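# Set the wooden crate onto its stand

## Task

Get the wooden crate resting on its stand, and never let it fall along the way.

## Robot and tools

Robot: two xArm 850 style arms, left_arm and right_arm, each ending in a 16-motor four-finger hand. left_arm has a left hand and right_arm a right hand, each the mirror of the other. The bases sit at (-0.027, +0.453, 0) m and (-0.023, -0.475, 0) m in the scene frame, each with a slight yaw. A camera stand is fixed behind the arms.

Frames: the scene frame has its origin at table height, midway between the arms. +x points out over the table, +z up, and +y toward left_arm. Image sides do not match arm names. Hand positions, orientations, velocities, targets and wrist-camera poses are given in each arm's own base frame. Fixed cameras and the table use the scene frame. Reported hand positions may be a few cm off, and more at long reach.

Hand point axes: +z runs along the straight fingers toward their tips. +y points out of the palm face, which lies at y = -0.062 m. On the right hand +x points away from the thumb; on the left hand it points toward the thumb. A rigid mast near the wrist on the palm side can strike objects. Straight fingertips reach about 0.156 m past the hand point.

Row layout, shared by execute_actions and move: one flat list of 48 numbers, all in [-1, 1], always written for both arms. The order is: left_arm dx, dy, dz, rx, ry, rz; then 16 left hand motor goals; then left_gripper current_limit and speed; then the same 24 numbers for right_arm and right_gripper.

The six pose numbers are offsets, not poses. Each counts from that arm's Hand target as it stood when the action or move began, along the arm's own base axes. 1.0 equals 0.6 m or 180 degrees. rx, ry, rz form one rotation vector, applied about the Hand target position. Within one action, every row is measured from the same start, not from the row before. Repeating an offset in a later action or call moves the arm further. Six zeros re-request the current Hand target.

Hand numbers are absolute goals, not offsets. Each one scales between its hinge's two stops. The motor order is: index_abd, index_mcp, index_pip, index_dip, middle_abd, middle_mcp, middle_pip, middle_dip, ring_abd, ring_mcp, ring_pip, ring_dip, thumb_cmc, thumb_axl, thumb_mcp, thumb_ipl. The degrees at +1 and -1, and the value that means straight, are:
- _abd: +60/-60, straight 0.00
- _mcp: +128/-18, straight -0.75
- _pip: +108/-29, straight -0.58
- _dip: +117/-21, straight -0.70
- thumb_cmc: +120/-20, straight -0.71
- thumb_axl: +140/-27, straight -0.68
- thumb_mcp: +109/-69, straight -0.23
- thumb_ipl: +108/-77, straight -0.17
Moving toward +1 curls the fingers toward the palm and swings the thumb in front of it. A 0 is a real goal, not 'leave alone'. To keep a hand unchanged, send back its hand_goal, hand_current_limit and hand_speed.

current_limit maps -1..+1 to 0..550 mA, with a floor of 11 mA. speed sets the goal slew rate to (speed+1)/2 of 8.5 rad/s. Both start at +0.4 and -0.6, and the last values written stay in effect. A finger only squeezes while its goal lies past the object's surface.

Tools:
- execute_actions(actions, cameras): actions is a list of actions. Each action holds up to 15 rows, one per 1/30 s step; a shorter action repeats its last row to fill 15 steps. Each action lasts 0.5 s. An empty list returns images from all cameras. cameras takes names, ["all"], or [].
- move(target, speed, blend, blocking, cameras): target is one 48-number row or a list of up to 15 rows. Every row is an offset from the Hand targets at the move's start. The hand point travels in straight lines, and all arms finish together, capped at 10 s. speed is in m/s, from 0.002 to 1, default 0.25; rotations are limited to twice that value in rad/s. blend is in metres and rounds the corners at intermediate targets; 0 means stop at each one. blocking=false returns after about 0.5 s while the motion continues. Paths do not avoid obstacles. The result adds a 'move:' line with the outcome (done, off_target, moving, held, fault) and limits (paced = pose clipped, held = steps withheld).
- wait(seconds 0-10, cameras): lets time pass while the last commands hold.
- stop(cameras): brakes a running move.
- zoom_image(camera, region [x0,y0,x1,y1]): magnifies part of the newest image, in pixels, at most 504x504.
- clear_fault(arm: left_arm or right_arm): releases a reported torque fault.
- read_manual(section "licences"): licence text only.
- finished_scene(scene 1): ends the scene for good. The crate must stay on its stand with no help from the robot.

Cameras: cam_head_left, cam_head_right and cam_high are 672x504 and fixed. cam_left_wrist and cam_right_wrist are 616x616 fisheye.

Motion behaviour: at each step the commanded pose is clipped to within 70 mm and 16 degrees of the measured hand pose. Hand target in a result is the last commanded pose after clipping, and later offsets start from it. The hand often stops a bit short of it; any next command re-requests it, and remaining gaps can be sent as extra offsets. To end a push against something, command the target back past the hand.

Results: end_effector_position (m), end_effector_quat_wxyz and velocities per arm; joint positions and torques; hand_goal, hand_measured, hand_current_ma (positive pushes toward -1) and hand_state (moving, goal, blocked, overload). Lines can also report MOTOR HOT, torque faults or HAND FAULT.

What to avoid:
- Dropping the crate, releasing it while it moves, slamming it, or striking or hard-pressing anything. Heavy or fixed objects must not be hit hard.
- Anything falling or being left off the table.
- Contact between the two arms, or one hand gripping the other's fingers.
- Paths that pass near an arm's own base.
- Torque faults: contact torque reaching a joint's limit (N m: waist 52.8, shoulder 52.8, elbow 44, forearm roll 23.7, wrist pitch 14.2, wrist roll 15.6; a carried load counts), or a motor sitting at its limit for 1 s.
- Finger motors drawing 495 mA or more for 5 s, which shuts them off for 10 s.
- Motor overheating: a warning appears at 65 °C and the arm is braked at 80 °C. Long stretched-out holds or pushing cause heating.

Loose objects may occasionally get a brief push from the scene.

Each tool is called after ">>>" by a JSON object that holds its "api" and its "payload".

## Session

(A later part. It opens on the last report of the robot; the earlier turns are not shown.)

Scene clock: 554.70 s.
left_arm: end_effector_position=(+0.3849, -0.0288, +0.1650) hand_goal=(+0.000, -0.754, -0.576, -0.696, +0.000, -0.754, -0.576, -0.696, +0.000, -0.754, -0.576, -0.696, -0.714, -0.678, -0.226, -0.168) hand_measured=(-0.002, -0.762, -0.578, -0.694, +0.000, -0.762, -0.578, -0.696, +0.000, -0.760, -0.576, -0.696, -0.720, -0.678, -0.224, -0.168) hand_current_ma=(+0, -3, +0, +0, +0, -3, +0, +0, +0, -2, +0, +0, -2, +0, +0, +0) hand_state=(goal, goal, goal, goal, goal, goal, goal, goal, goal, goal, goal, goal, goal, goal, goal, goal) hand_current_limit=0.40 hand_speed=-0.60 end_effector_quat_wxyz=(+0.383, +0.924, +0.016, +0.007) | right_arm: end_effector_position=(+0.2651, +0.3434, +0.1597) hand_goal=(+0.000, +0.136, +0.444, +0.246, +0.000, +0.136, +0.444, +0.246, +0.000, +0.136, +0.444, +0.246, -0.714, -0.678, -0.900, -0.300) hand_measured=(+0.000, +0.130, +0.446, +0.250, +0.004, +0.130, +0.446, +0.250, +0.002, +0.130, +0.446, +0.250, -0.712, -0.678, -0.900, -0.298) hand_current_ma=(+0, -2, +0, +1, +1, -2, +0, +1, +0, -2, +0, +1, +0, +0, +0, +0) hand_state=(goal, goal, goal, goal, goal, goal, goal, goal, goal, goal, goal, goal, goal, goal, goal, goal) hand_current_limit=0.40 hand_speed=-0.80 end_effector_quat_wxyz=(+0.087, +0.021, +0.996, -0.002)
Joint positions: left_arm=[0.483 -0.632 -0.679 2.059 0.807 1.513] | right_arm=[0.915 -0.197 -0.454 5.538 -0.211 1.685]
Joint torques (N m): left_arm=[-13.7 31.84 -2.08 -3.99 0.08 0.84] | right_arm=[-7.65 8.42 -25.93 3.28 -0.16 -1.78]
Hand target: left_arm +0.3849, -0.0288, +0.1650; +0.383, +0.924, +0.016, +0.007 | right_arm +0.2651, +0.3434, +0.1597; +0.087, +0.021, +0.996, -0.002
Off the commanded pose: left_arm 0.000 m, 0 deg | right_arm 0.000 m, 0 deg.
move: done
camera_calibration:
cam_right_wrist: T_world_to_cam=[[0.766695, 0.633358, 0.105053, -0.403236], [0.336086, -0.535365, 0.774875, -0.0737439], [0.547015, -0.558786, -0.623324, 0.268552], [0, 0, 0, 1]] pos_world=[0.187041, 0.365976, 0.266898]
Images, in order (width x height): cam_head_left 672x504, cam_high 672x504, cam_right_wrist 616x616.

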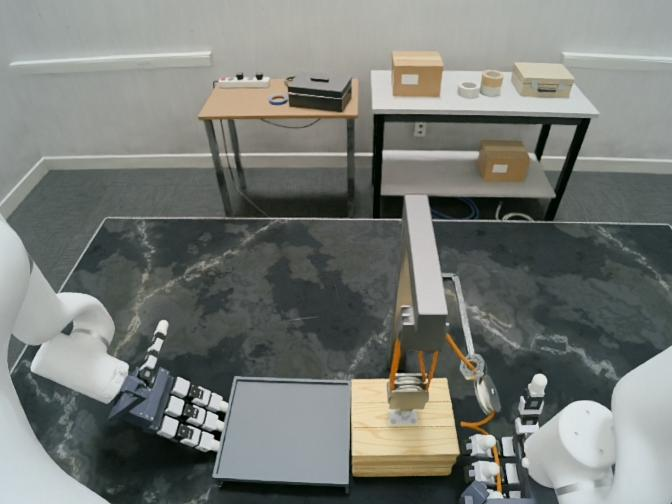

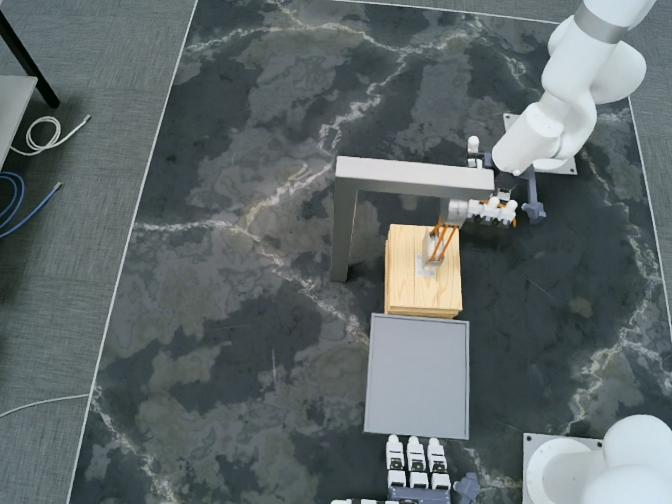

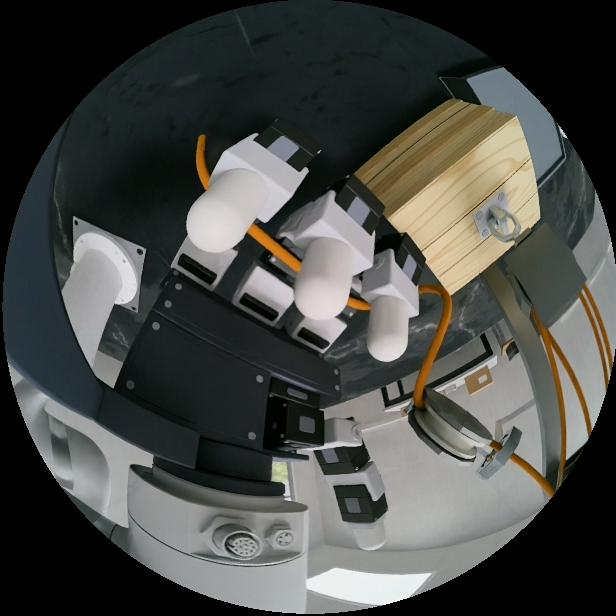

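>>> {"api": "zoom_image", "payload": {"camera": "cam_right_wrist", "region": [160, 100, 500, 480]}}

>>> {"api": "zoom_image", "payload": {"camera": "cam_high", "region": [380, 130, 600, 300]}}

>>> {"api": "zoom_image", "payload": {"camera": "cam_head_left", "region": [360, 300, 620, 504]}}

Scaled by 1.326 from the camera's 616x616 image, which has a finer 880x880 frame.

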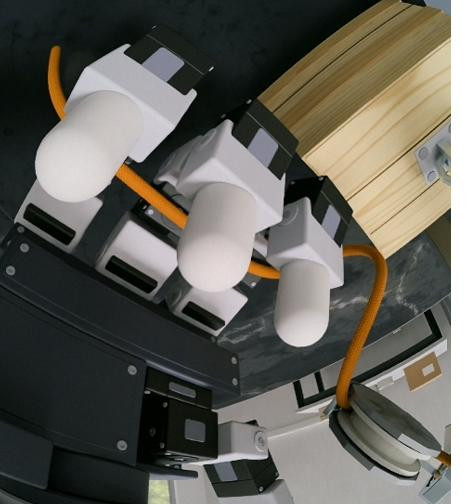

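Scaled by 2.291 from the camera's 672x504 image, which has a finer 960x720 frame.

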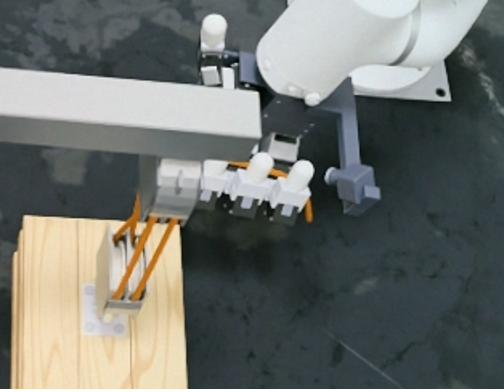

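Scaled by 1.938 from the camera's 672x504 image, which has a finer 960x720 frame.

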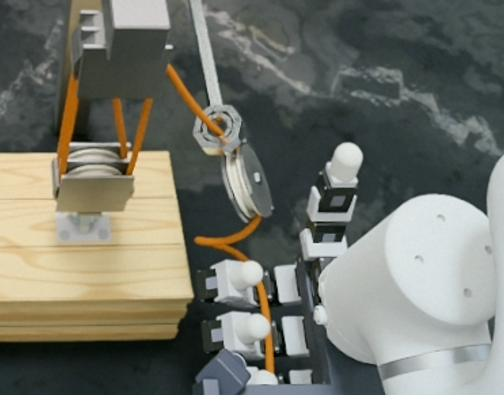

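>>> {"api": "execute_actions", "payload": {"actions": [[[0,0,0,0,0,0,0,-0.754,-0.576,-0.696,0,-0.754,-0.576,-0.696,0,-0.754,-0.576,-0.696,-0.714,-0.678,-0.226,-0.168,0.4,-0.6, 0,0,0,0,0,0,0,0.40,0.75,0.75,0,0.40,0.75,0.75,0,0.40,0.75,0.75,-0.714,-0.678,-0.9,-0.3,0.5,-0.7]],[[0,0,0,0,0,0,0,-0.754,-0.576,-0.696,0,-0.754,-0.576,-0.696,0,-0.754,-0.576,-0.696,-0.714,-0.678,-0.226,-0.168,0.4,-0.6, 0,0,0,0,0,0,0,0.40,0.75,0.75,0,0.40,0.75,0.75,0,0.40,0.75,0.75,-0.714,-0.678,-0.9,-0.3,0.5,-0.7]],[[0,0,0,0,0,0,0,-0.754,-0.576,-0.696,0,-0.754,-0.576,-0.696,0,-0.754,-0.576,-0.696,-0.714,-0.678,-0.226,-0.168,0.4,-0.6, 0,0,0,0,0,0,0,0.1,1,1,0,0.1,1,1,0,0.1,1,1,-0.714,-0.678,-0.9,-0.3,0.6,-0.7]],[[0,0,0,0,0,0,0,-0.754,-0.576,-0.696,0,-0.754,-0.576,-0.696,0,-0.754,-0.576,-0.696,-0.714,-0.678,-0.226,-0.168,0.4,-0.6, 0,0,0,0,0,0,0,-0.16,1,1,0,-0.16,1,1,0,-0.16,1,1,-0.714,-0.678,-0.9,-0.3,0.7,-0.7]],[[0,0,0,0,0,0,0,-0.754,-0.576,-0.696,0,-0.754,-0.576,-0.696,0,-0.754,-0.576,-0.696,-0.714,-0.678,-0.226,-0.168,0.4,-0.6, 0,0,0,0,0,0,0,-0.16,1,1,0,-0.16,1,1,0,-0.16,1,1,-0.714,-0.678,-0.9,-0.3,0.7,-0.7]]], "cameras": ["cam_right_wrist","cam_high","cam_head_left"]}}

Scene clock: 641.80 s.
left_arm: end_effector_position=(+0.3849, -0.0288, +0.1650) hand_goal=(+0.000, -0.754, -0.576, -0.696, +0.000, -0.754, -0.576, -0.696, +0.000, -0.754, -0.576, -0.696, -0.714, -0.678, -0.226, -0.168) hand_measured=(-0.002, -0.762, -0.578, -0.694, +0.000, -0.762, -0.578, -0.696, +0.000, -0.760, -0.576, -0.696, -0.720, -0.678, -0.224, -0.168) hand_current_ma=(+0, -3, +0, +0, +0, -3, +0, +0, +0, -2, +0, +0, -2, +0, +0, +0) hand_state=(goal, goal, goal, goal, goal, goal, goal, goal, goal, goal, goal, goal, goal, goal, goal, goal) hand_current_limit=0.40 hand_speed=-0.60 end_effector_quat_wxyz=(+0.383, +0.924, +0.016, +0.007) | right_arm: end_effector_position=(+0.2651, +0.3434, +0.1597) hand_goal=(+0.000, -0.160, +1.000, +1.000, +0.000, -0.160, +1.000, +1.000, +0.000, -0.160, +1.000, +1.000, -0.714, -0.678, -0.900, -0.300) hand_measured=(+0.000, -0.164, +0.824, +0.886, +0.004, -0.164, +0.810, +0.898, +0.002, -0.164, +0.832, +0.880, -0.712, -0.678, -0.900, -0.298) hand_current_ma=(+0, -1, -468, -258, +1, -1, -467, -218, +0, -1, -467, -287, +0, +0, +0, +0) hand_state=(goal, goal, blocked, blocked, goal, goal, blocked, blocked, goal, goal, blocked, blocked, goal, goal, goal, goal) hand_current_limit=0.70 hand_speed=-0.70 end_effector_quat_wxyz=(+0.087, +0.021, +0.996, -0.002)
Joint positions: left_arm=[0.483 -0.632 -0.679 2.059 0.807 1.513] | right_arm=[0.915 -0.197 -0.454 5.538 -0.211 1.684]
Joint torques (N m): left_arm=[-15.45 31.95 -2.23 -3.35 0.5 0.65] | right_arm=[-7.72 14.48 -23.05 3.12 -1.53 -1.71]
Hand target: left_arm +0.3849, -0.0288, +0.1650; +0.383, +0.924, +0.016, +0.007 | right_arm +0.2651, +0.3434, +0.1597; +0.087, +0.021, +0.996, -0.002
Off the commanded pose: left_arm 0.000 m, 0 deg | right_arm 0.000 m, 0 deg.
camera_calibration:
cam_right_wrist: T_world_to_cam=[[0.766754, 0.633341, 0.104726, -0.403153], [0.336102, -0.535065, 0.775075, -0.0739107], [0.546922, -0.559093, -0.623131, 0.268631], [0, 0, 0, 1]] pos_world=[0.187041, 0.365976, 0.266899]
Images, in order (width x height): cam_head_left 672x504, cam_high 672x504, cam_right_wrist 616x616.

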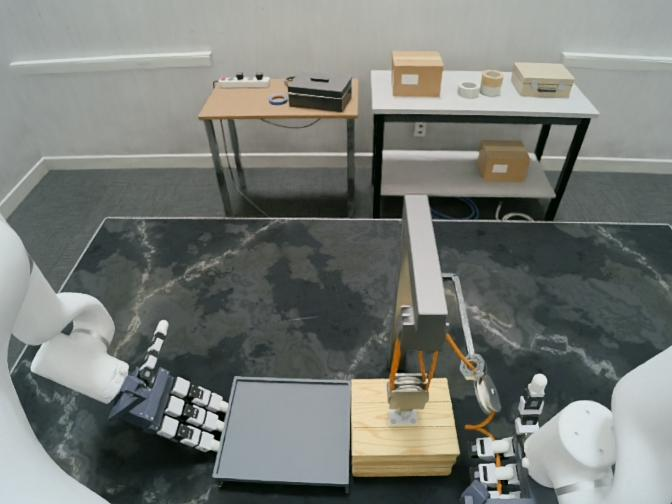

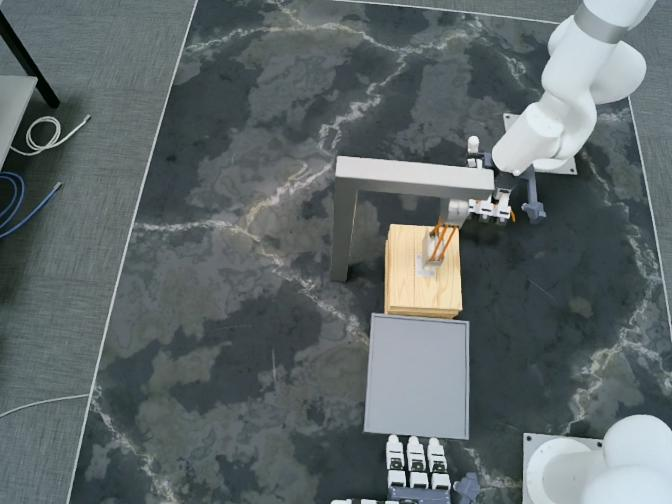

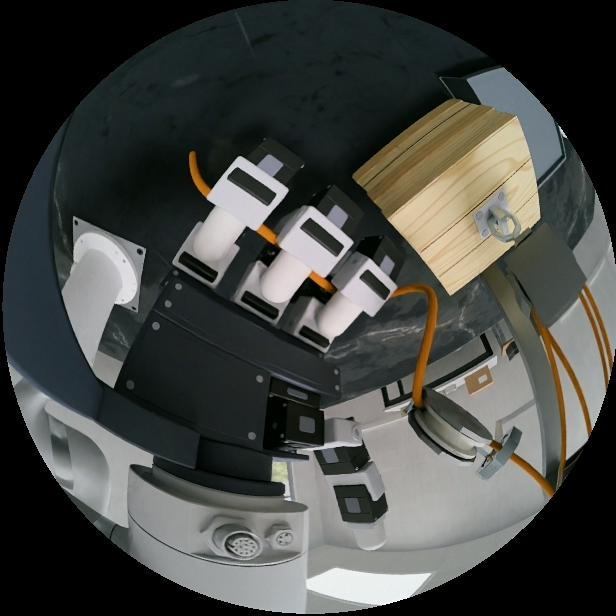

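>>> {"api": "zoom_image", "payload": {"camera": "cam_right_wrist", "region": [160, 120, 460, 420]}}

Scaled by 1.680 from the camera's 616x616 image, which has a finer 880x880 frame.

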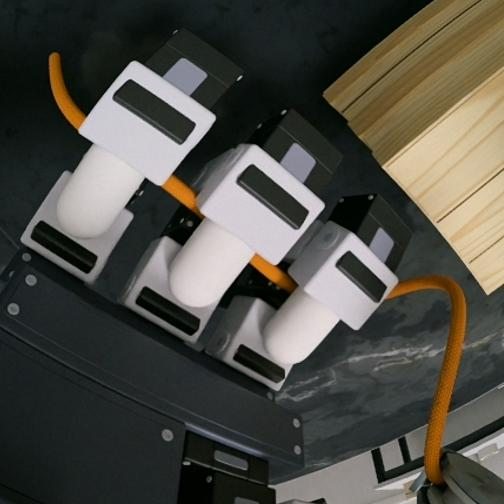

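>>> {"api": "move", "payload": {"target": [0,0,0,0,0,0,0,-0.754,-0.576,-0.696,0,-0.754,-0.576,-0.696,0,-0.754,-0.576,-0.696,-0.714,-0.678,-0.226,-0.168,0.4,-0.6, -0.2,0.0088,0,0,0,0,0,-0.160,1,1,0,-0.05,1,1,0,-0.160,1,1,-0.714,-0.678,-0.9,-0.3,0.75,-0.7], "speed": 0.07, "cameras": ["cam_right_wrist","cam_high","cam_head_left"]}}

Scene clock: 655.77 s.
left_arm: end_effector_position=(+0.3849, -0.0288, +0.1650) hand_goal=(+0.000, -0.754, -0.576, -0.696, +0.000, -0.754, -0.576, -0.696, +0.000, -0.754, -0.576, -0.696, -0.714, -0.678, -0.226, -0.168) hand_measured=(-0.002, -0.762, -0.578, -0.694, +0.000, -0.762, -0.578, -0.696, +0.000, -0.760, -0.576, -0.696, -0.720, -0.678, -0.224, -0.168) hand_current_ma=(+0, -3, +0, +0, +0, -3, +0, +0, +0, -2, +0, +0, -2, +0, +0, +0) hand_state=(goal, goal, goal, goal, goal, goal, goal, goal, goal, goal, goal, goal, goal, goal, goal, goal) hand_current_limit=0.40 hand_speed=-0.60 end_effector_quat_wxyz=(+0.383, +0.924, +0.016, +0.007) | right_arm: end_effector_position=(+0.1451, +0.3486, +0.1597) hand_goal=(+0.000, -0.160, +1.000, +1.000, +0.000, -0.050, +1.000, +1.000, +0.000, -0.160, +1.000, +1.000, -0.714, -0.678, -0.900, -0.300) hand_measured=(+0.000, -0.164, +0.824, +0.886, +0.004, -0.066, +0.812, +0.898, +0.002, -0.164, +0.832, +0.880, -0.712, -0.678, -0.900, -0.298) hand_current_ma=(+0, -1, -481, -258, +1, -11, -481, -218, +0, -1, -481, -287, +0, +0, +0, +0) hand_state=(goal, goal, blocked, blocked, goal, goal, blocked, blocked, goal, goal, blocked, blocked, goal, goal, goal, goal) hand_current_limit=0.75 hand_speed=-0.70 end_effector_quat_wxyz=(+0.087, +0.021, +0.996, -0.002)
Joint positions: left_arm=[0.483 -0.632 -0.679 2.059 0.807 1.513] | right_arm=[1.276 -0.088 -0.321 5.547 -0.253 2.035]
Joint torques (N m): left_arm=[-14.32 31.66 -2.35 -2.47 0.52 0.72] | right_arm=[7.18 23.78 -6.93 -3.71 -2.49 1.96]
Hand target: left_arm +0.3849, -0.0288, +0.1650; +0.383, +0.924, +0.016, +0.007 | right_arm +0.1451, +0.3486, +0.1597; +0.087, +0.021, +0.996, -0.002
Off the commanded pose: left_arm 0.000 m, 0 deg | right_arm 0.000 m, 0 deg.
move: done
camera_calibration:
cam_right_wrist: T_world_to_cam=[[0.766754, 0.633341, 0.104726, -0.314436], [0.336102, -0.535065, 0.775075, -0.0307961], [0.546922, -0.559093, -0.623131, 0.337169], [0, 0, 0, 1]] pos_world=[0.0670411, 0.371176, 0.266899]
Images, in order (width x height): cam_head_left 672x504, cam_high 672x504, cam_right_wrist 616x616.

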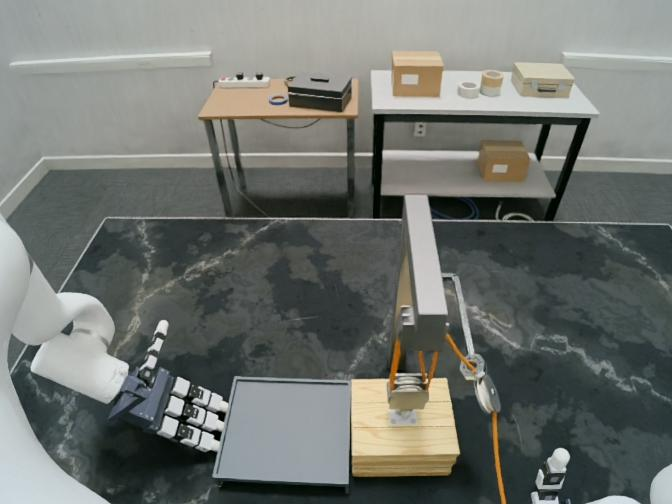

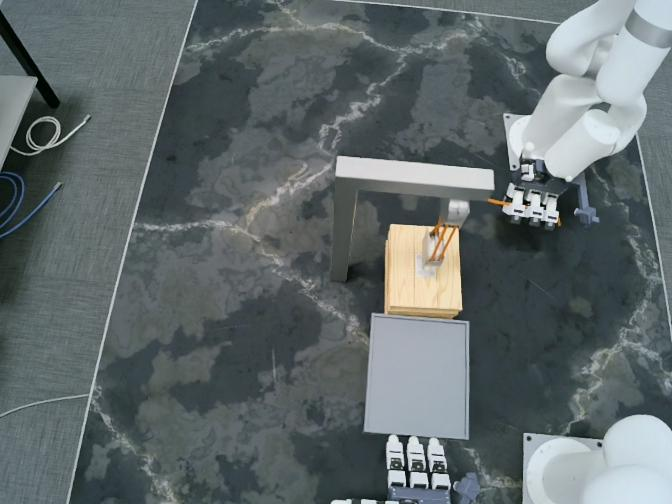

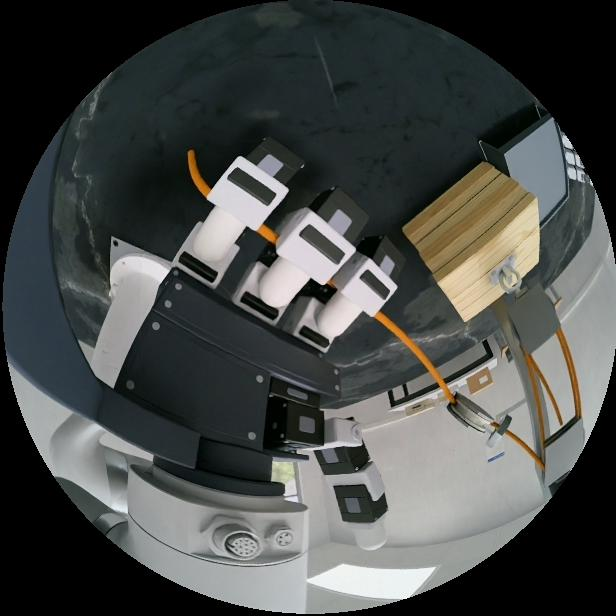

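>>> {"api": "move", "payload": {"target": [0,0,0,0,0,0,0,-0.754,-0.576,-0.696,0,-0.754,-0.576,-0.696,0,-0.754,-0.576,-0.696,-0.714,-0.678,-0.226,-0.168,0.4,-0.6, -0.1,0.0044,0,0,0,0,0,-0.160,1,1,0,-0.05,1,1,0,-0.160,1,1,-0.714,-0.678,-0.9,-0.3,0.75,-0.7], "speed": 0.05, "cameras": ["cam_right_wrist","cam_high","cam_head_left"]}}

Scene clock: 660.70 s.
left_arm: end_effector_position=(+0.3849, -0.0288, +0.1650) hand_goal=(+0.000, -0.754, -0.576, -0.696, +0.000, -0.754, -0.576, -0.696, +0.000, -0.754, -0.576, -0.696, -0.714, -0.678, -0.226, -0.168) hand_measured=(-0.002, -0.762, -0.578, -0.694, +0.000, -0.762, -0.578, -0.696, +0.000, -0.760, -0.576, -0.696, -0.720, -0.678, -0.224, -0.168) hand_current_ma=(+0, -3, +0, +0, +0, -3, +0, +0, +0, -2, +0, +0, -2, +0, +0, +0) hand_state=(goal, goal, goal, goal, goal, goal, goal, goal, goal, goal, goal, goal, goal, goal, goal, goal) hand_current_limit=0.40 hand_speed=-0.60 end_effector_quat_wxyz=(+0.383, +0.924, +0.016, +0.007) | right_arm: end_effector_position=(+0.0851, +0.3513, +0.1597) hand_goal=(+0.000, -0.160, +1.000, +1.000, +0.000, -0.050, +1.000, +1.000, +0.000, -0.160, +1.000, +1.000, -0.714, -0.678, -0.900, -0.300) hand_measured=(+0.000, -0.164, +0.824, +0.886, +0.004, -0.066, +0.812, +0.898, +0.002, -0.164, +0.832, +0.880, -0.712, -0.678, -0.900, -0.298) hand_current_ma=(+0, -1, -481, -258, +1, -11, -481, -218, +0, -1, -481, -287, +0, +0, +0, +0) hand_state=(goal, goal, blocked, blocked, goal, goal, blocked, blocked, goal, goal, blocked, blocked, goal, goal, goal, goal) hand_current_limit=0.75 hand_speed=-0.70 end_effector_quat_wxyz=(+0.087, +0.022, +0.996, -0.002)
Joint positions: left_arm=[0.483 -0.632 -0.679 2.059 0.807 1.513] | right_arm=[1.493 -0.069 -0.299 5.615 -0.283 2.184]
Joint torques (N m): left_arm=[-14.79 33.22 -1.77 -2.75 0.54 0.67] | right_arm=[9.52 22.68 -6.86 -0.74 -2.53 1.97]
Hand target: left_arm +0.3849, -0.0288, +0.1650; +0.383, +0.924, +0.016, +0.007 | right_arm +0.0851, +0.3513, +0.1597; +0.087, +0.021, +0.996, -0.002
Off the commanded pose: left_arm 0.000 m, 0 deg | right_arm 0.000 m, 0 deg.
move: done
camera_calibration:
cam_right_wrist: T_world_to_cam=[[0.766904, 0.633173, 0.104644, -0.270133], [0.336094, -0.535165, 0.775009, -0.00916399], [0.546717, -0.559188, -0.623225, 0.371501], [0, 0, 0, 1]] pos_world=[0.00714057, 0.373875, 0.266899]
Images, in order (width x height): cam_head_left 672x504, cam_high 672x504, cam_right_wrist 616x616.

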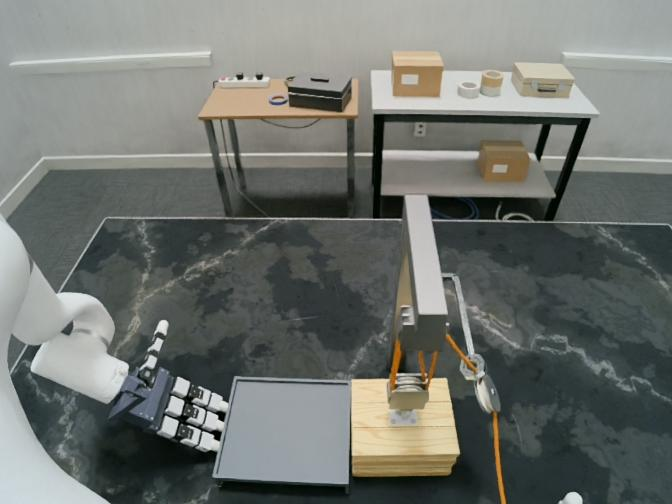

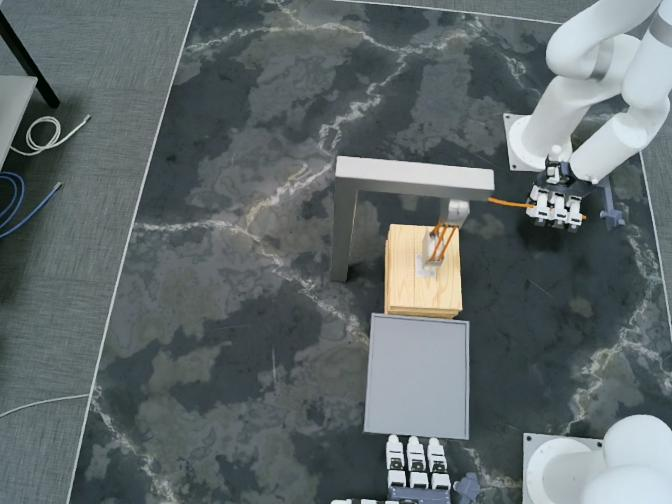

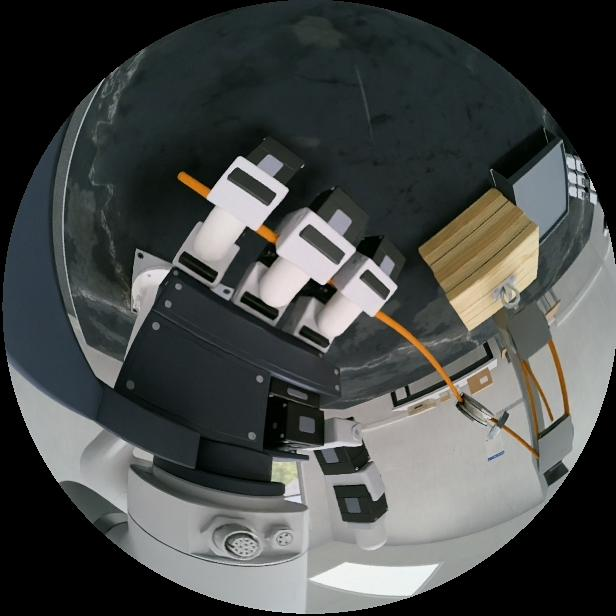

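>>> {"api": "zoom_image", "payload": {"camera": "cam_head_left", "region": [340, 300, 520, 504]}}

>>> {"api": "zoom_image", "payload": {"camera": "cam_right_wrist", "region": [160, 120, 460, 420]}}

Scaled by 2.471 from the camera's 672x504 image, which has a finer 960x720 frame.

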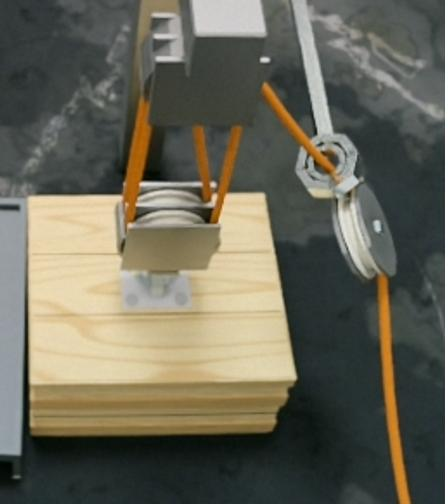

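Scaled by 1.680 from the camera's 616x616 image, which has a finer 880x880 frame.

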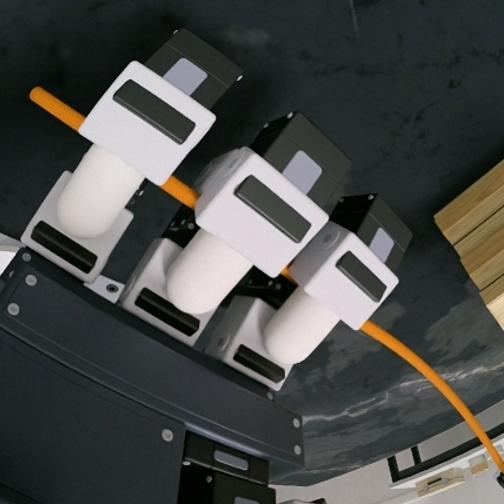

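>>> {"api": "execute_actions", "payload": {"actions": [[[0,0,0,0,0,0,0,-0.754,-0.576,-0.696,0,-0.754,-0.576,-0.696,0,-0.754,-0.576,-0.696,-0.714,-0.678,-0.226,-0.168,0.4,-0.6, 0,0,0,0,0,0,0,-0.160,0.70,1,0,-0.05,0.70,1,0,-0.160,0.70,1,-0.714,-0.678,-0.9,-0.3,0.75,-0.7]]]}}

>>> {"api": "move", "payload": {"target": [0,0,0,0,0,0,0,-0.754,-0.576,-0.696,0,-0.754,-0.576,-0.696,0,-0.754,-0.576,-0.696,-0.714,-0.678,-0.226,-0.168,0.4,-0.6, -0.05,0.0022,0,0,0,0,0,-0.160,0.70,1,0,-0.05,0.70,1,0,-0.160,0.70,1,-0.714,-0.678,-0.9,-0.3,0.75,-0.7], "speed": 0.05, "cameras": ["cam_right_wrist","cam_high","cam_head_left"]}}

Scene clock: 684.07 s.
left_arm: end_effector_position=(+0.3849, -0.0288, +0.1650) hand_goal=(+0.000, -0.754, -0.576, -0.696, +0.000, -0.754, -0.576, -0.696, +0.000, -0.754, -0.576, -0.696, -0.714, -0.678, -0.226, -0.168) hand_measured=(-0.002, -0.762, -0.578, -0.694, +0.000, -0.762, -0.578, -0.696, +0.000, -0.760, -0.576, -0.696, -0.720, -0.678, -0.224, -0.168) hand_current_ma=(+0, -3, +0, +0, +0, -3, +0, +0, +0, -2, +0, +0, -2, +0, +0, +0) hand_state=(goal, goal, goal, goal, goal, goal, goal, goal, goal, goal, goal, goal, goal, goal, goal, goal) hand_current_limit=0.40 hand_speed=-0.60 end_effector_quat_wxyz=(+0.383, +0.924, +0.016, +0.007) | right_arm: end_effector_position=(+0.0851, +0.3513, +0.1597) hand_goal=(+0.000, -0.160, +0.700, +1.000, +0.000, -0.050, +0.700, +1.000, +0.000, -0.160, +0.700, +1.000, -0.714, -0.678, -0.900, -0.300) hand_measured=(+0.000, -0.164, +0.698, +0.988, +0.004, -0.066, +0.700, +0.986, +0.002, -0.164, +0.698, +0.988, -0.712, -0.678, -0.900, -0.298) hand_current_ma=(+0, -1, +0, -6, +1, -11, +0, -6, +0, -1, +0, -6, +0, +0, +0, +0) hand_state=(goal, goal, goal, goal, goal, goal, goal, goal, goal, goal, goal, goal, goal, goal, goal, goal) hand_current_limit=0.75 hand_speed=-0.70 end_effector_quat_wxyz=(+0.087, +0.021, +0.996, -0.002)
Joint positions: left_arm=[0.483 -0.632 -0.679 2.059 0.807 1.513] | right_arm=[1.493 -0.069 -0.299 5.615 -0.283 2.184]
Joint torques (N m): left_arm=[-16.32 30.37 -2.21 -2.73 0.65 0.72] | right_arm=[7.84 17.92 -7.03 -4.05 -2.39 1.86]
Hand target: left_arm +0.3849, -0.0288, +0.1650; +0.383, +0.924, +0.016, +0.007 | right_arm +0.0851, +0.3513, +0.1597; +0.087, +0.021, +0.996, -0.002
Off the commanded pose: left_arm 0.000 m, 0 deg | right_arm 0.000 m, 0 deg.

Scene clock: 685.07 s.
left_arm: end_effector_position=(+0.3849, -0.0288, +0.1650) hand_goal=(+0.000, -0.754, -0.576, -0.696, +0.000, -0.754, -0.576, -0.696, +0.000, -0.754, -0.576, -0.696, -0.714, -0.678, -0.226, -0.168) hand_measured=(-0.002, -0.762, -0.578, -0.694, +0.000, -0.762, -0.578, -0.696, +0.000, -0.760, -0.576, -0.696, -0.720, -0.678, -0.224, -0.168) hand_current_ma=(+0, -3, +0, +0, +0, -3, +0, +0, +0, -2, +0, +0, -2, +0, +0, +0) hand_state=(goal, goal, goal, goal, goal, goal, goal, goal, goal, goal, goal, goal, goal, goal, goal, goal) hand_current_limit=0.40 hand_speed=-0.60 end_effector_quat_wxyz=(+0.383, +0.924, +0.016, +0.007) | right_arm: end_effector_position=(+0.0551, +0.3526, +0.1597) hand_goal=(+0.000, -0.160, +0.700, +1.000, +0.000, -0.050, +0.700, +1.000, +0.000, -0.160, +0.700, +1.000, -0.714, -0.678, -0.900, -0.300) hand_measured=(+0.000, -0.164, +0.698, +0.988, +0.004, -0.066, +0.700, +0.986, +0.002, -0.164, +0.698, +0.988, -0.712, -0.678, -0.900, -0.298) hand_current_ma=(+0, -1, +0, -6, +1, -11, +0, -6, +0, -1, +0, -6, +0, +0, +0, +0) hand_state=(goal, goal, goal, goal, goal, goal, goal, goal, goal, goal, goal, goal, goal, goal, goal, goal) hand_current_limit=0.75 hand_speed=-0.70 end_effector_quat_wxyz=(+0.087, +0.021, +0.996, -0.002)
Joint positions: left_arm=[0.483 -0.632 -0.679 2.059 0.807 1.513] | right_arm=[1.604 -0.07 -0.3 5.656 -0.298 2.254]
Joint torques (N m): left_arm=[-14.54 30.55 -2.47 -2.89 0.62 0.57] | right_arm=[6.34 3.9 -25.31 1.83 -2.56 1.8]
Hand target: left_arm +0.3849, -0.0288, +0.1650; +0.383, +0.924, +0.016, +0.007 | right_arm +0.0551, +0.3526, +0.1597; +0.087, +0.021, +0.996, -0.002
Off the commanded pose: left_arm 0.000 m, 0 deg | right_arm 0.000 m, 0 deg.
move: done
camera_calibration:
cam_right_wrist: T_world_to_cam=[[0.766822, 0.633257, 0.104738, -0.248008], [0.336062, -0.535133, 0.775045, 0.00159193], [0.546852, -0.559123, -0.623165, 0.388592], [0, 0, 0, 1]] pos_world=[-0.0228591, 0.375176, 0.266899]
Images, in order (width x height): cam_head_left 672x504, cam_high 672x504, cam_right_wrist 616x616.

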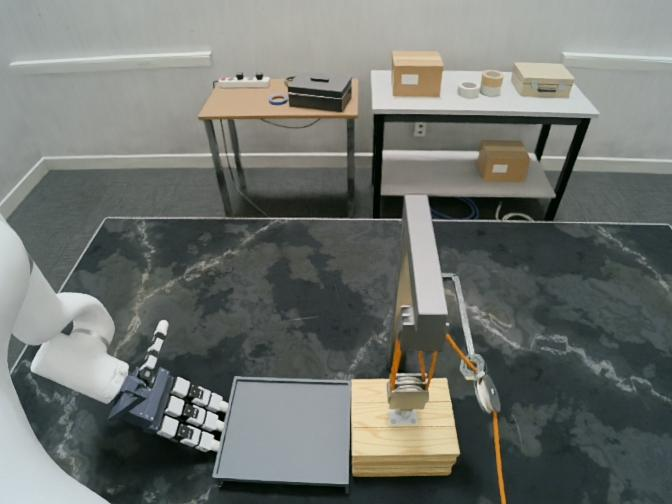

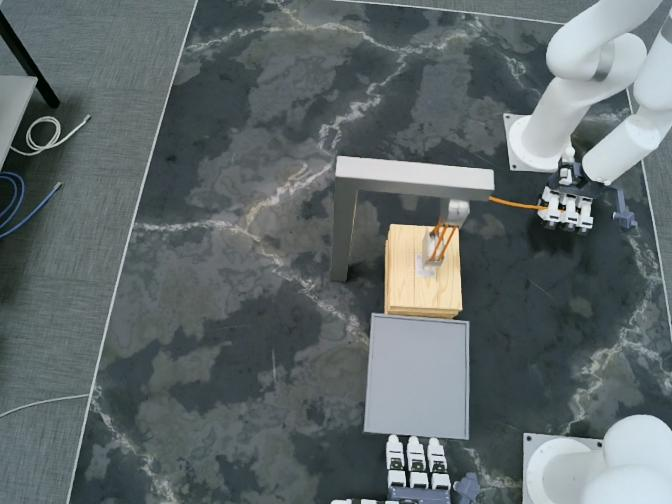

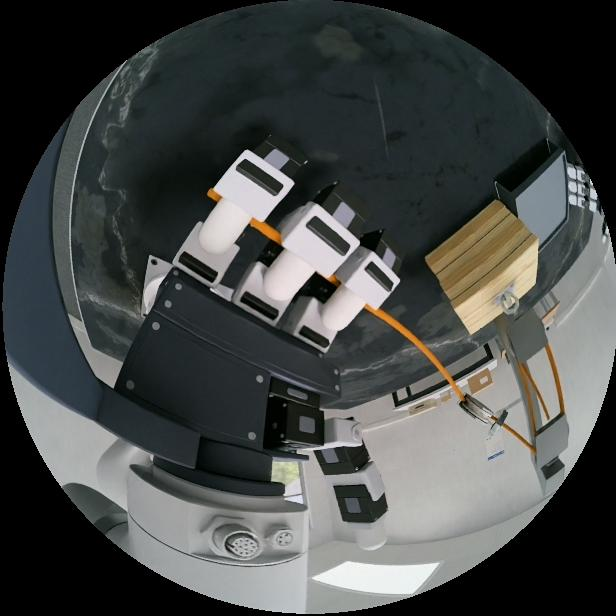

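>>> {"api": "move", "payload": {"target": [0,0,0,0,0,0,0,-0.754,-0.576,-0.696,0,-0.754,-0.576,-0.696,0,-0.754,-0.576,-0.696,-0.714,-0.678,-0.226,-0.168,0.4,-0.6, 0.3643,-0.007,-0.025,-0.0098,-0.222,0,0,0.137,0.445,0.246,0,0.137,0.445,0.246,0,0.137,0.445,0.246,-0.714,-0.678,-0.9,-0.3,0.4,-0.8], "speed": 0.12, "cameras": ["cam_right_wrist","cam_high","cam_head_left"]}}

Scene clock: 806.50 s.
left_arm: end_effector_position=(+0.3849, -0.0288, +0.1650) hand_goal=(+0.000, -0.754, -0.576, -0.696, +0.000, -0.754, -0.576, -0.696, +0.000, -0.754, -0.576, -0.696, -0.714, -0.678, -0.226, -0.168) hand_measured=(-0.002, -0.762, -0.578, -0.694, +0.000, -0.762, -0.578, -0.696, +0.000, -0.760, -0.576, -0.696, -0.720, -0.678, -0.224, -0.168) hand_current_ma=(+0, -3, +0, +0, +0, -3, +0, +0, +0, -2, +0, +0, -2, +0, +0, +0) hand_state=(goal, goal, goal, goal, goal, goal, goal, goal, goal, goal, goal, goal, goal, goal, goal, goal) hand_current_limit=0.40 hand_speed=-0.60 end_effector_quat_wxyz=(+0.383, +0.924, +0.016, +0.007) | right_arm: end_effector_position=(+0.2737, +0.3484, +0.1447) hand_goal=(+0.000, +0.136, +0.444, +0.246, +0.000, +0.136, +0.444, +0.246, +0.000, +0.136, +0.444, +0.246, -0.714, -0.678, -0.900, -0.300) hand_measured=(+0.000, +0.120, +0.446, +0.248, +0.004, +0.122, +0.446, +0.250, +0.002, +0.122, +0.446, +0.248, -0.712, -0.678, -0.900, -0.298) hand_current_ma=(+0, -9, +0, +1, +1, -8, +0, +1, +0, -9, +0, +0, +0, +0, +0, +0) hand_state=(goal, goal, goal, goal, goal, goal, goal, goal, goal, goal, goal, goal, goal, goal, goal, goal) hand_current_limit=0.40 hand_speed=-0.80 end_effector_quat_wxyz=(+0.422, +0.020, +0.906, -0.010)
Joint positions: left_arm=[0.483 -0.632 -0.679 2.059 0.807 1.513] | right_arm=[1.261 -0.487 -0.378 4.362 -0.905 3.274]
Joint torques (N m): left_arm=[-13.55 31.35 -2.11 -1.93 0.81 0.73] | right_arm=[-8.11 11.31 -17.89 -3.61 -3.55 2.15]
Hand target: left_arm +0.3849, -0.0288, +0.1650; +0.383, +0.924, +0.016, +0.007 | right_arm +0.2737, +0.3484, +0.1447; +0.422, +0.020, +0.906, -0.010
Off the commanded pose: left_arm 0.000 m, 0 deg | right_arm 0.000 m, 0 deg.
move: done
camera_calibration:
cam_right_wrist: T_world_to_cam=[[0.527006, 0.643926, 0.554639, -0.414515], [-0.245584, -0.509394, 0.824746, 0.0805153], [0.813605, -0.570856, -0.110316, 0.114302], [0, 0, 0, 1]] pos_world=[0.145229, 0.373181, 0.176111]
Images, in order (width x height): cam_head_left 672x504, cam_high 672x504, cam_right_wrist 616x616.

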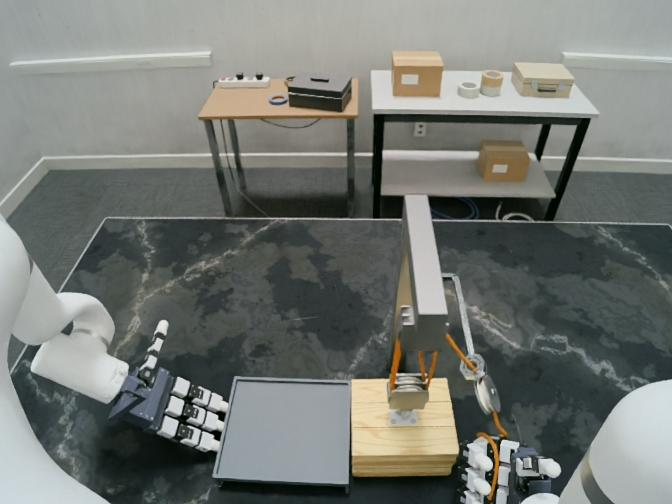

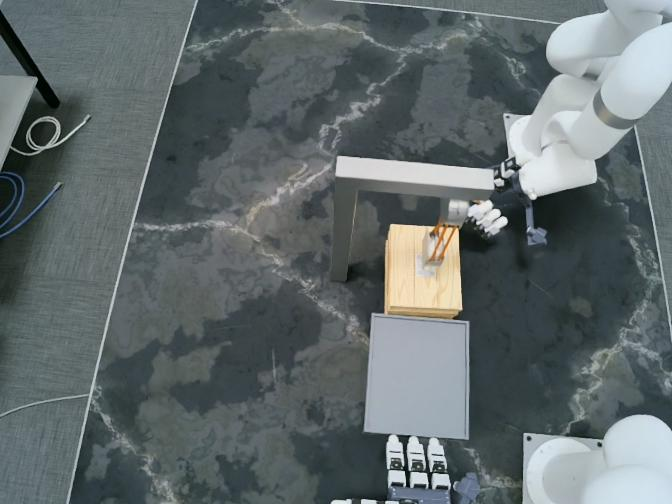

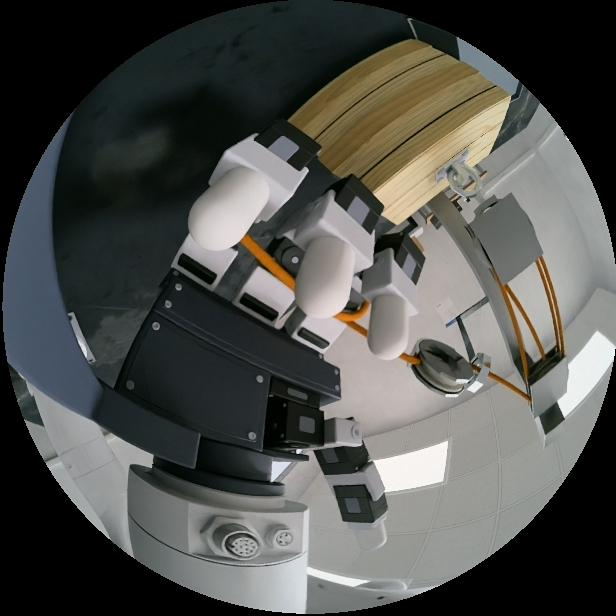

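>>> {"api": "zoom_image", "payload": {"camera": "cam_right_wrist", "region": [160, 100, 520, 460]}}

>>> {"api": "zoom_image", "payload": {"camera": "cam_head_left", "region": [420, 340, 600, 504]}}

Scaled by 1.400 from the camera's 616x616 image, which has a finer 880x880 frame.

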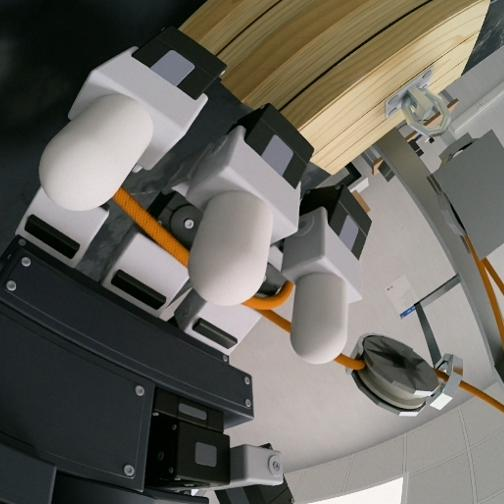

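Scaled by 2.800 from the camera's 672x504 image, which has a finer 960x720 frame.

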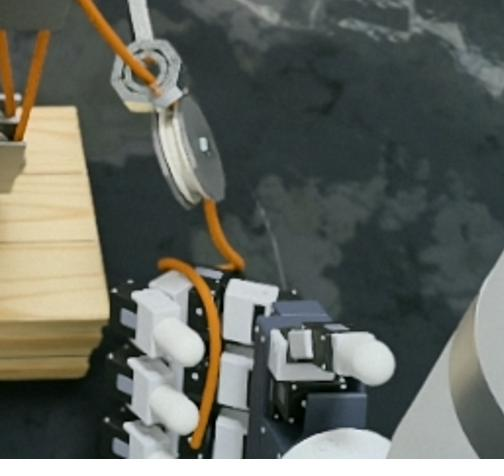

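>>> {"api": "wait", "payload": {"seconds": 0.2, "cameras": ["cam_head_right","cam_high","cam_head_left","cam_right_wrist"]}}

>>> {"api": "zoom_image", "payload": {"camera": "cam_head_right", "region": [380, 300, 560, 480]}}

>>> {"api": "zoom_image", "payload": {"camera": "cam_right_wrist", "region": [270, 230, 450, 410]}}

>>> {"api": "zoom_image", "payload": {"camera": "cam_high", "region": [430, 170, 550, 260]}}

Scene clock: 830.87 s.
left_arm: end_effector_position=(+0.3849, -0.0288, +0.1650) hand_goal=(+0.000, -0.754, -0.576, -0.696, +0.000, -0.754, -0.576, -0.696, +0.000, -0.754, -0.576, -0.696, -0.714, -0.678, -0.226, -0.168) hand_measured=(-0.002, -0.762, -0.578, -0.694, +0.000, -0.762, -0.578, -0.696, +0.000, -0.760, -0.576, -0.696, -0.720, -0.678, -0.224, -0.168) hand_current_ma=(+0, -3, +0, +0, +0, -3, +0, +0, +0, -2, +0, +0, -2, +0, +0, +0) hand_state=(goal, goal, goal, goal, goal, goal, goal, goal, goal, goal, goal, goal, goal, goal, goal, goal) hand_current_limit=0.40 hand_speed=-0.60 end_effector_quat_wxyz=(+0.383, +0.924, +0.016, +0.007) | right_arm: end_effector_position=(+0.2737, +0.3484, +0.1447) hand_goal=(+0.000, +0.136, +0.444, +0.246, +0.000, +0.136, +0.444, +0.246, +0.000, +0.136, +0.444, +0.246, -0.714, -0.678, -0.900, -0.300) hand_measured=(+0.000, +0.120, +0.446, +0.248, +0.004, +0.122, +0.446, +0.250, +0.002, +0.122, +0.446, +0.248, -0.712, -0.678, -0.900, -0.298) hand_current_ma=(+0, -9, +0, +1, +1, -8, +0, +1, +0, -9, +0, +0, +0, +0, +0, +0) hand_state=(goal, goal, goal, goal, goal, goal, goal, goal, goal, goal, goal, goal, goal, goal, goal, goal) hand_current_limit=0.40 hand_speed=-0.80 end_effector_quat_wxyz=(+0.422, +0.020, +0.906, -0.010)
Joint positions: left_arm=[0.483 -0.632 -0.679 2.059 0.807 1.513] | right_arm=[1.261 -0.487 -0.378 4.362 -0.905 3.274]
Joint torques (N m): left_arm=[-14.11 31.77 -1.68 -2.01 0.87 0.61] | right_arm=[-7.67 11.63 -17.74 -3.77 -3.52 2.11]
Hand target: left_arm +0.3849, -0.0288, +0.1650; +0.383, +0.924, +0.016, +0.007 | right_arm +0.2737, +0.3484, +0.1447; +0.422, +0.020, +0.906, -0.010
Off the commanded pose: left_arm 0.000 m, 0 deg | right_arm 0.000 m, 0 deg.
wait: 0.20 s; at rest from the start
camera_calibration:
cam_right_wrist: T_world_to_cam=[[0.527006, 0.643926, 0.554639, -0.414515], [-0.245584, -0.509394, 0.824746, 0.0805153], [0.813605, -0.570856, -0.110316, 0.114302], [0, 0, 0, 1]] pos_world=[0.145229, 0.373181, 0.176111]
Images, in order (width x height): cam_head_left 672x504, cam_head_right 672x504, cam_high 672x504, cam_right_wrist 616x616.

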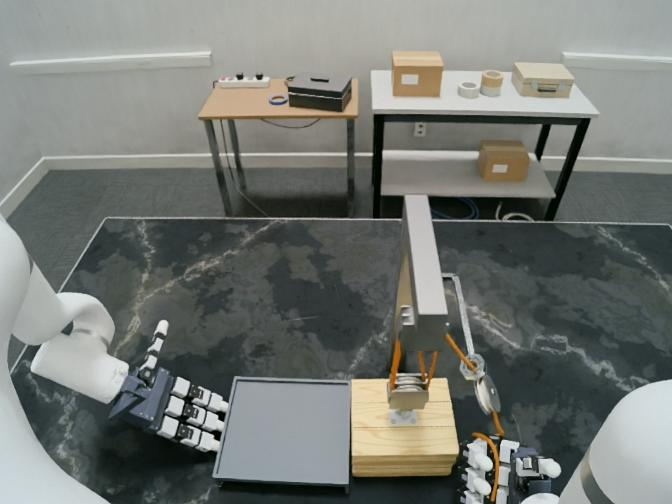

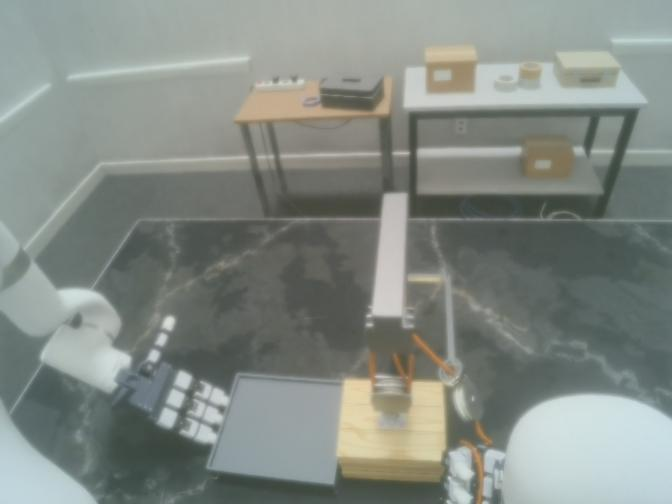

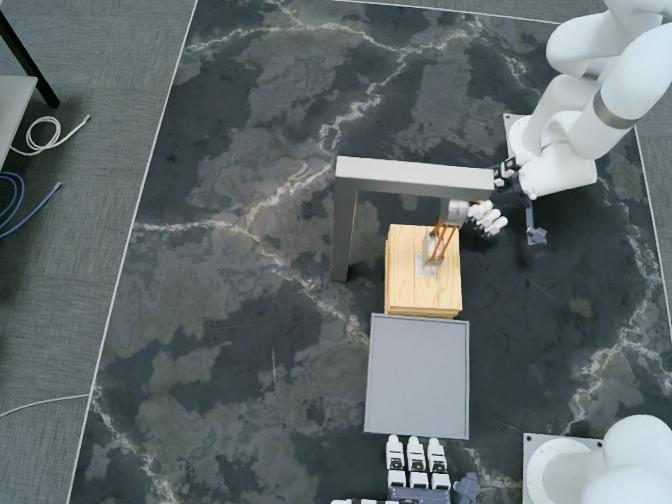

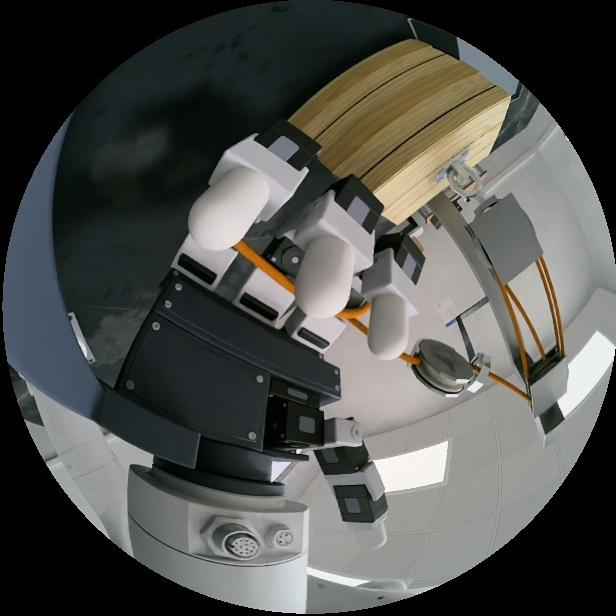

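Scaled by 2.800 from the camera's 672x504 image, which has a finer 960x720 frame.

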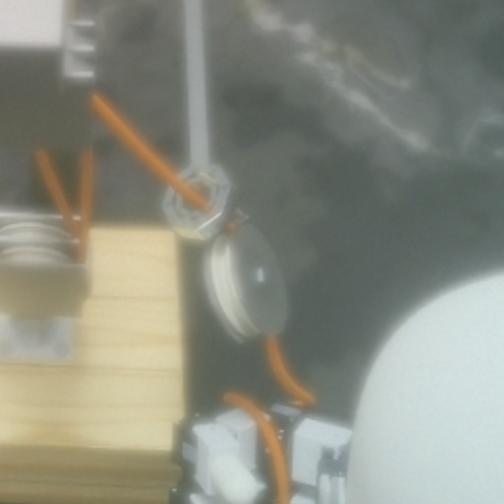

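Scaled by 2.800 from the camera's 616x616 image, which has a finer 880x880 frame.

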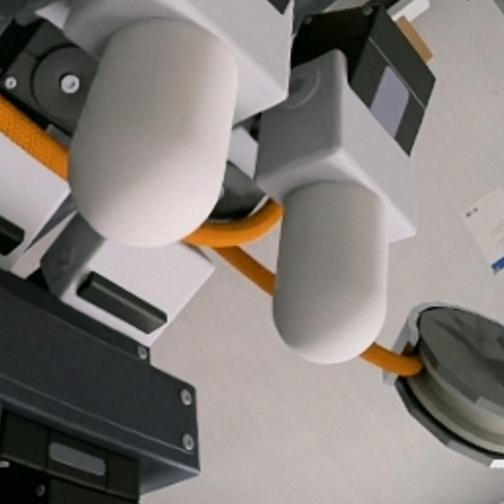

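Scaled by 4.200 from the camera's 672x504 image, which has a finer 960x720 frame.

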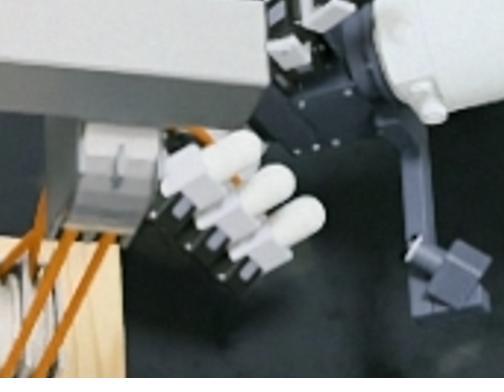

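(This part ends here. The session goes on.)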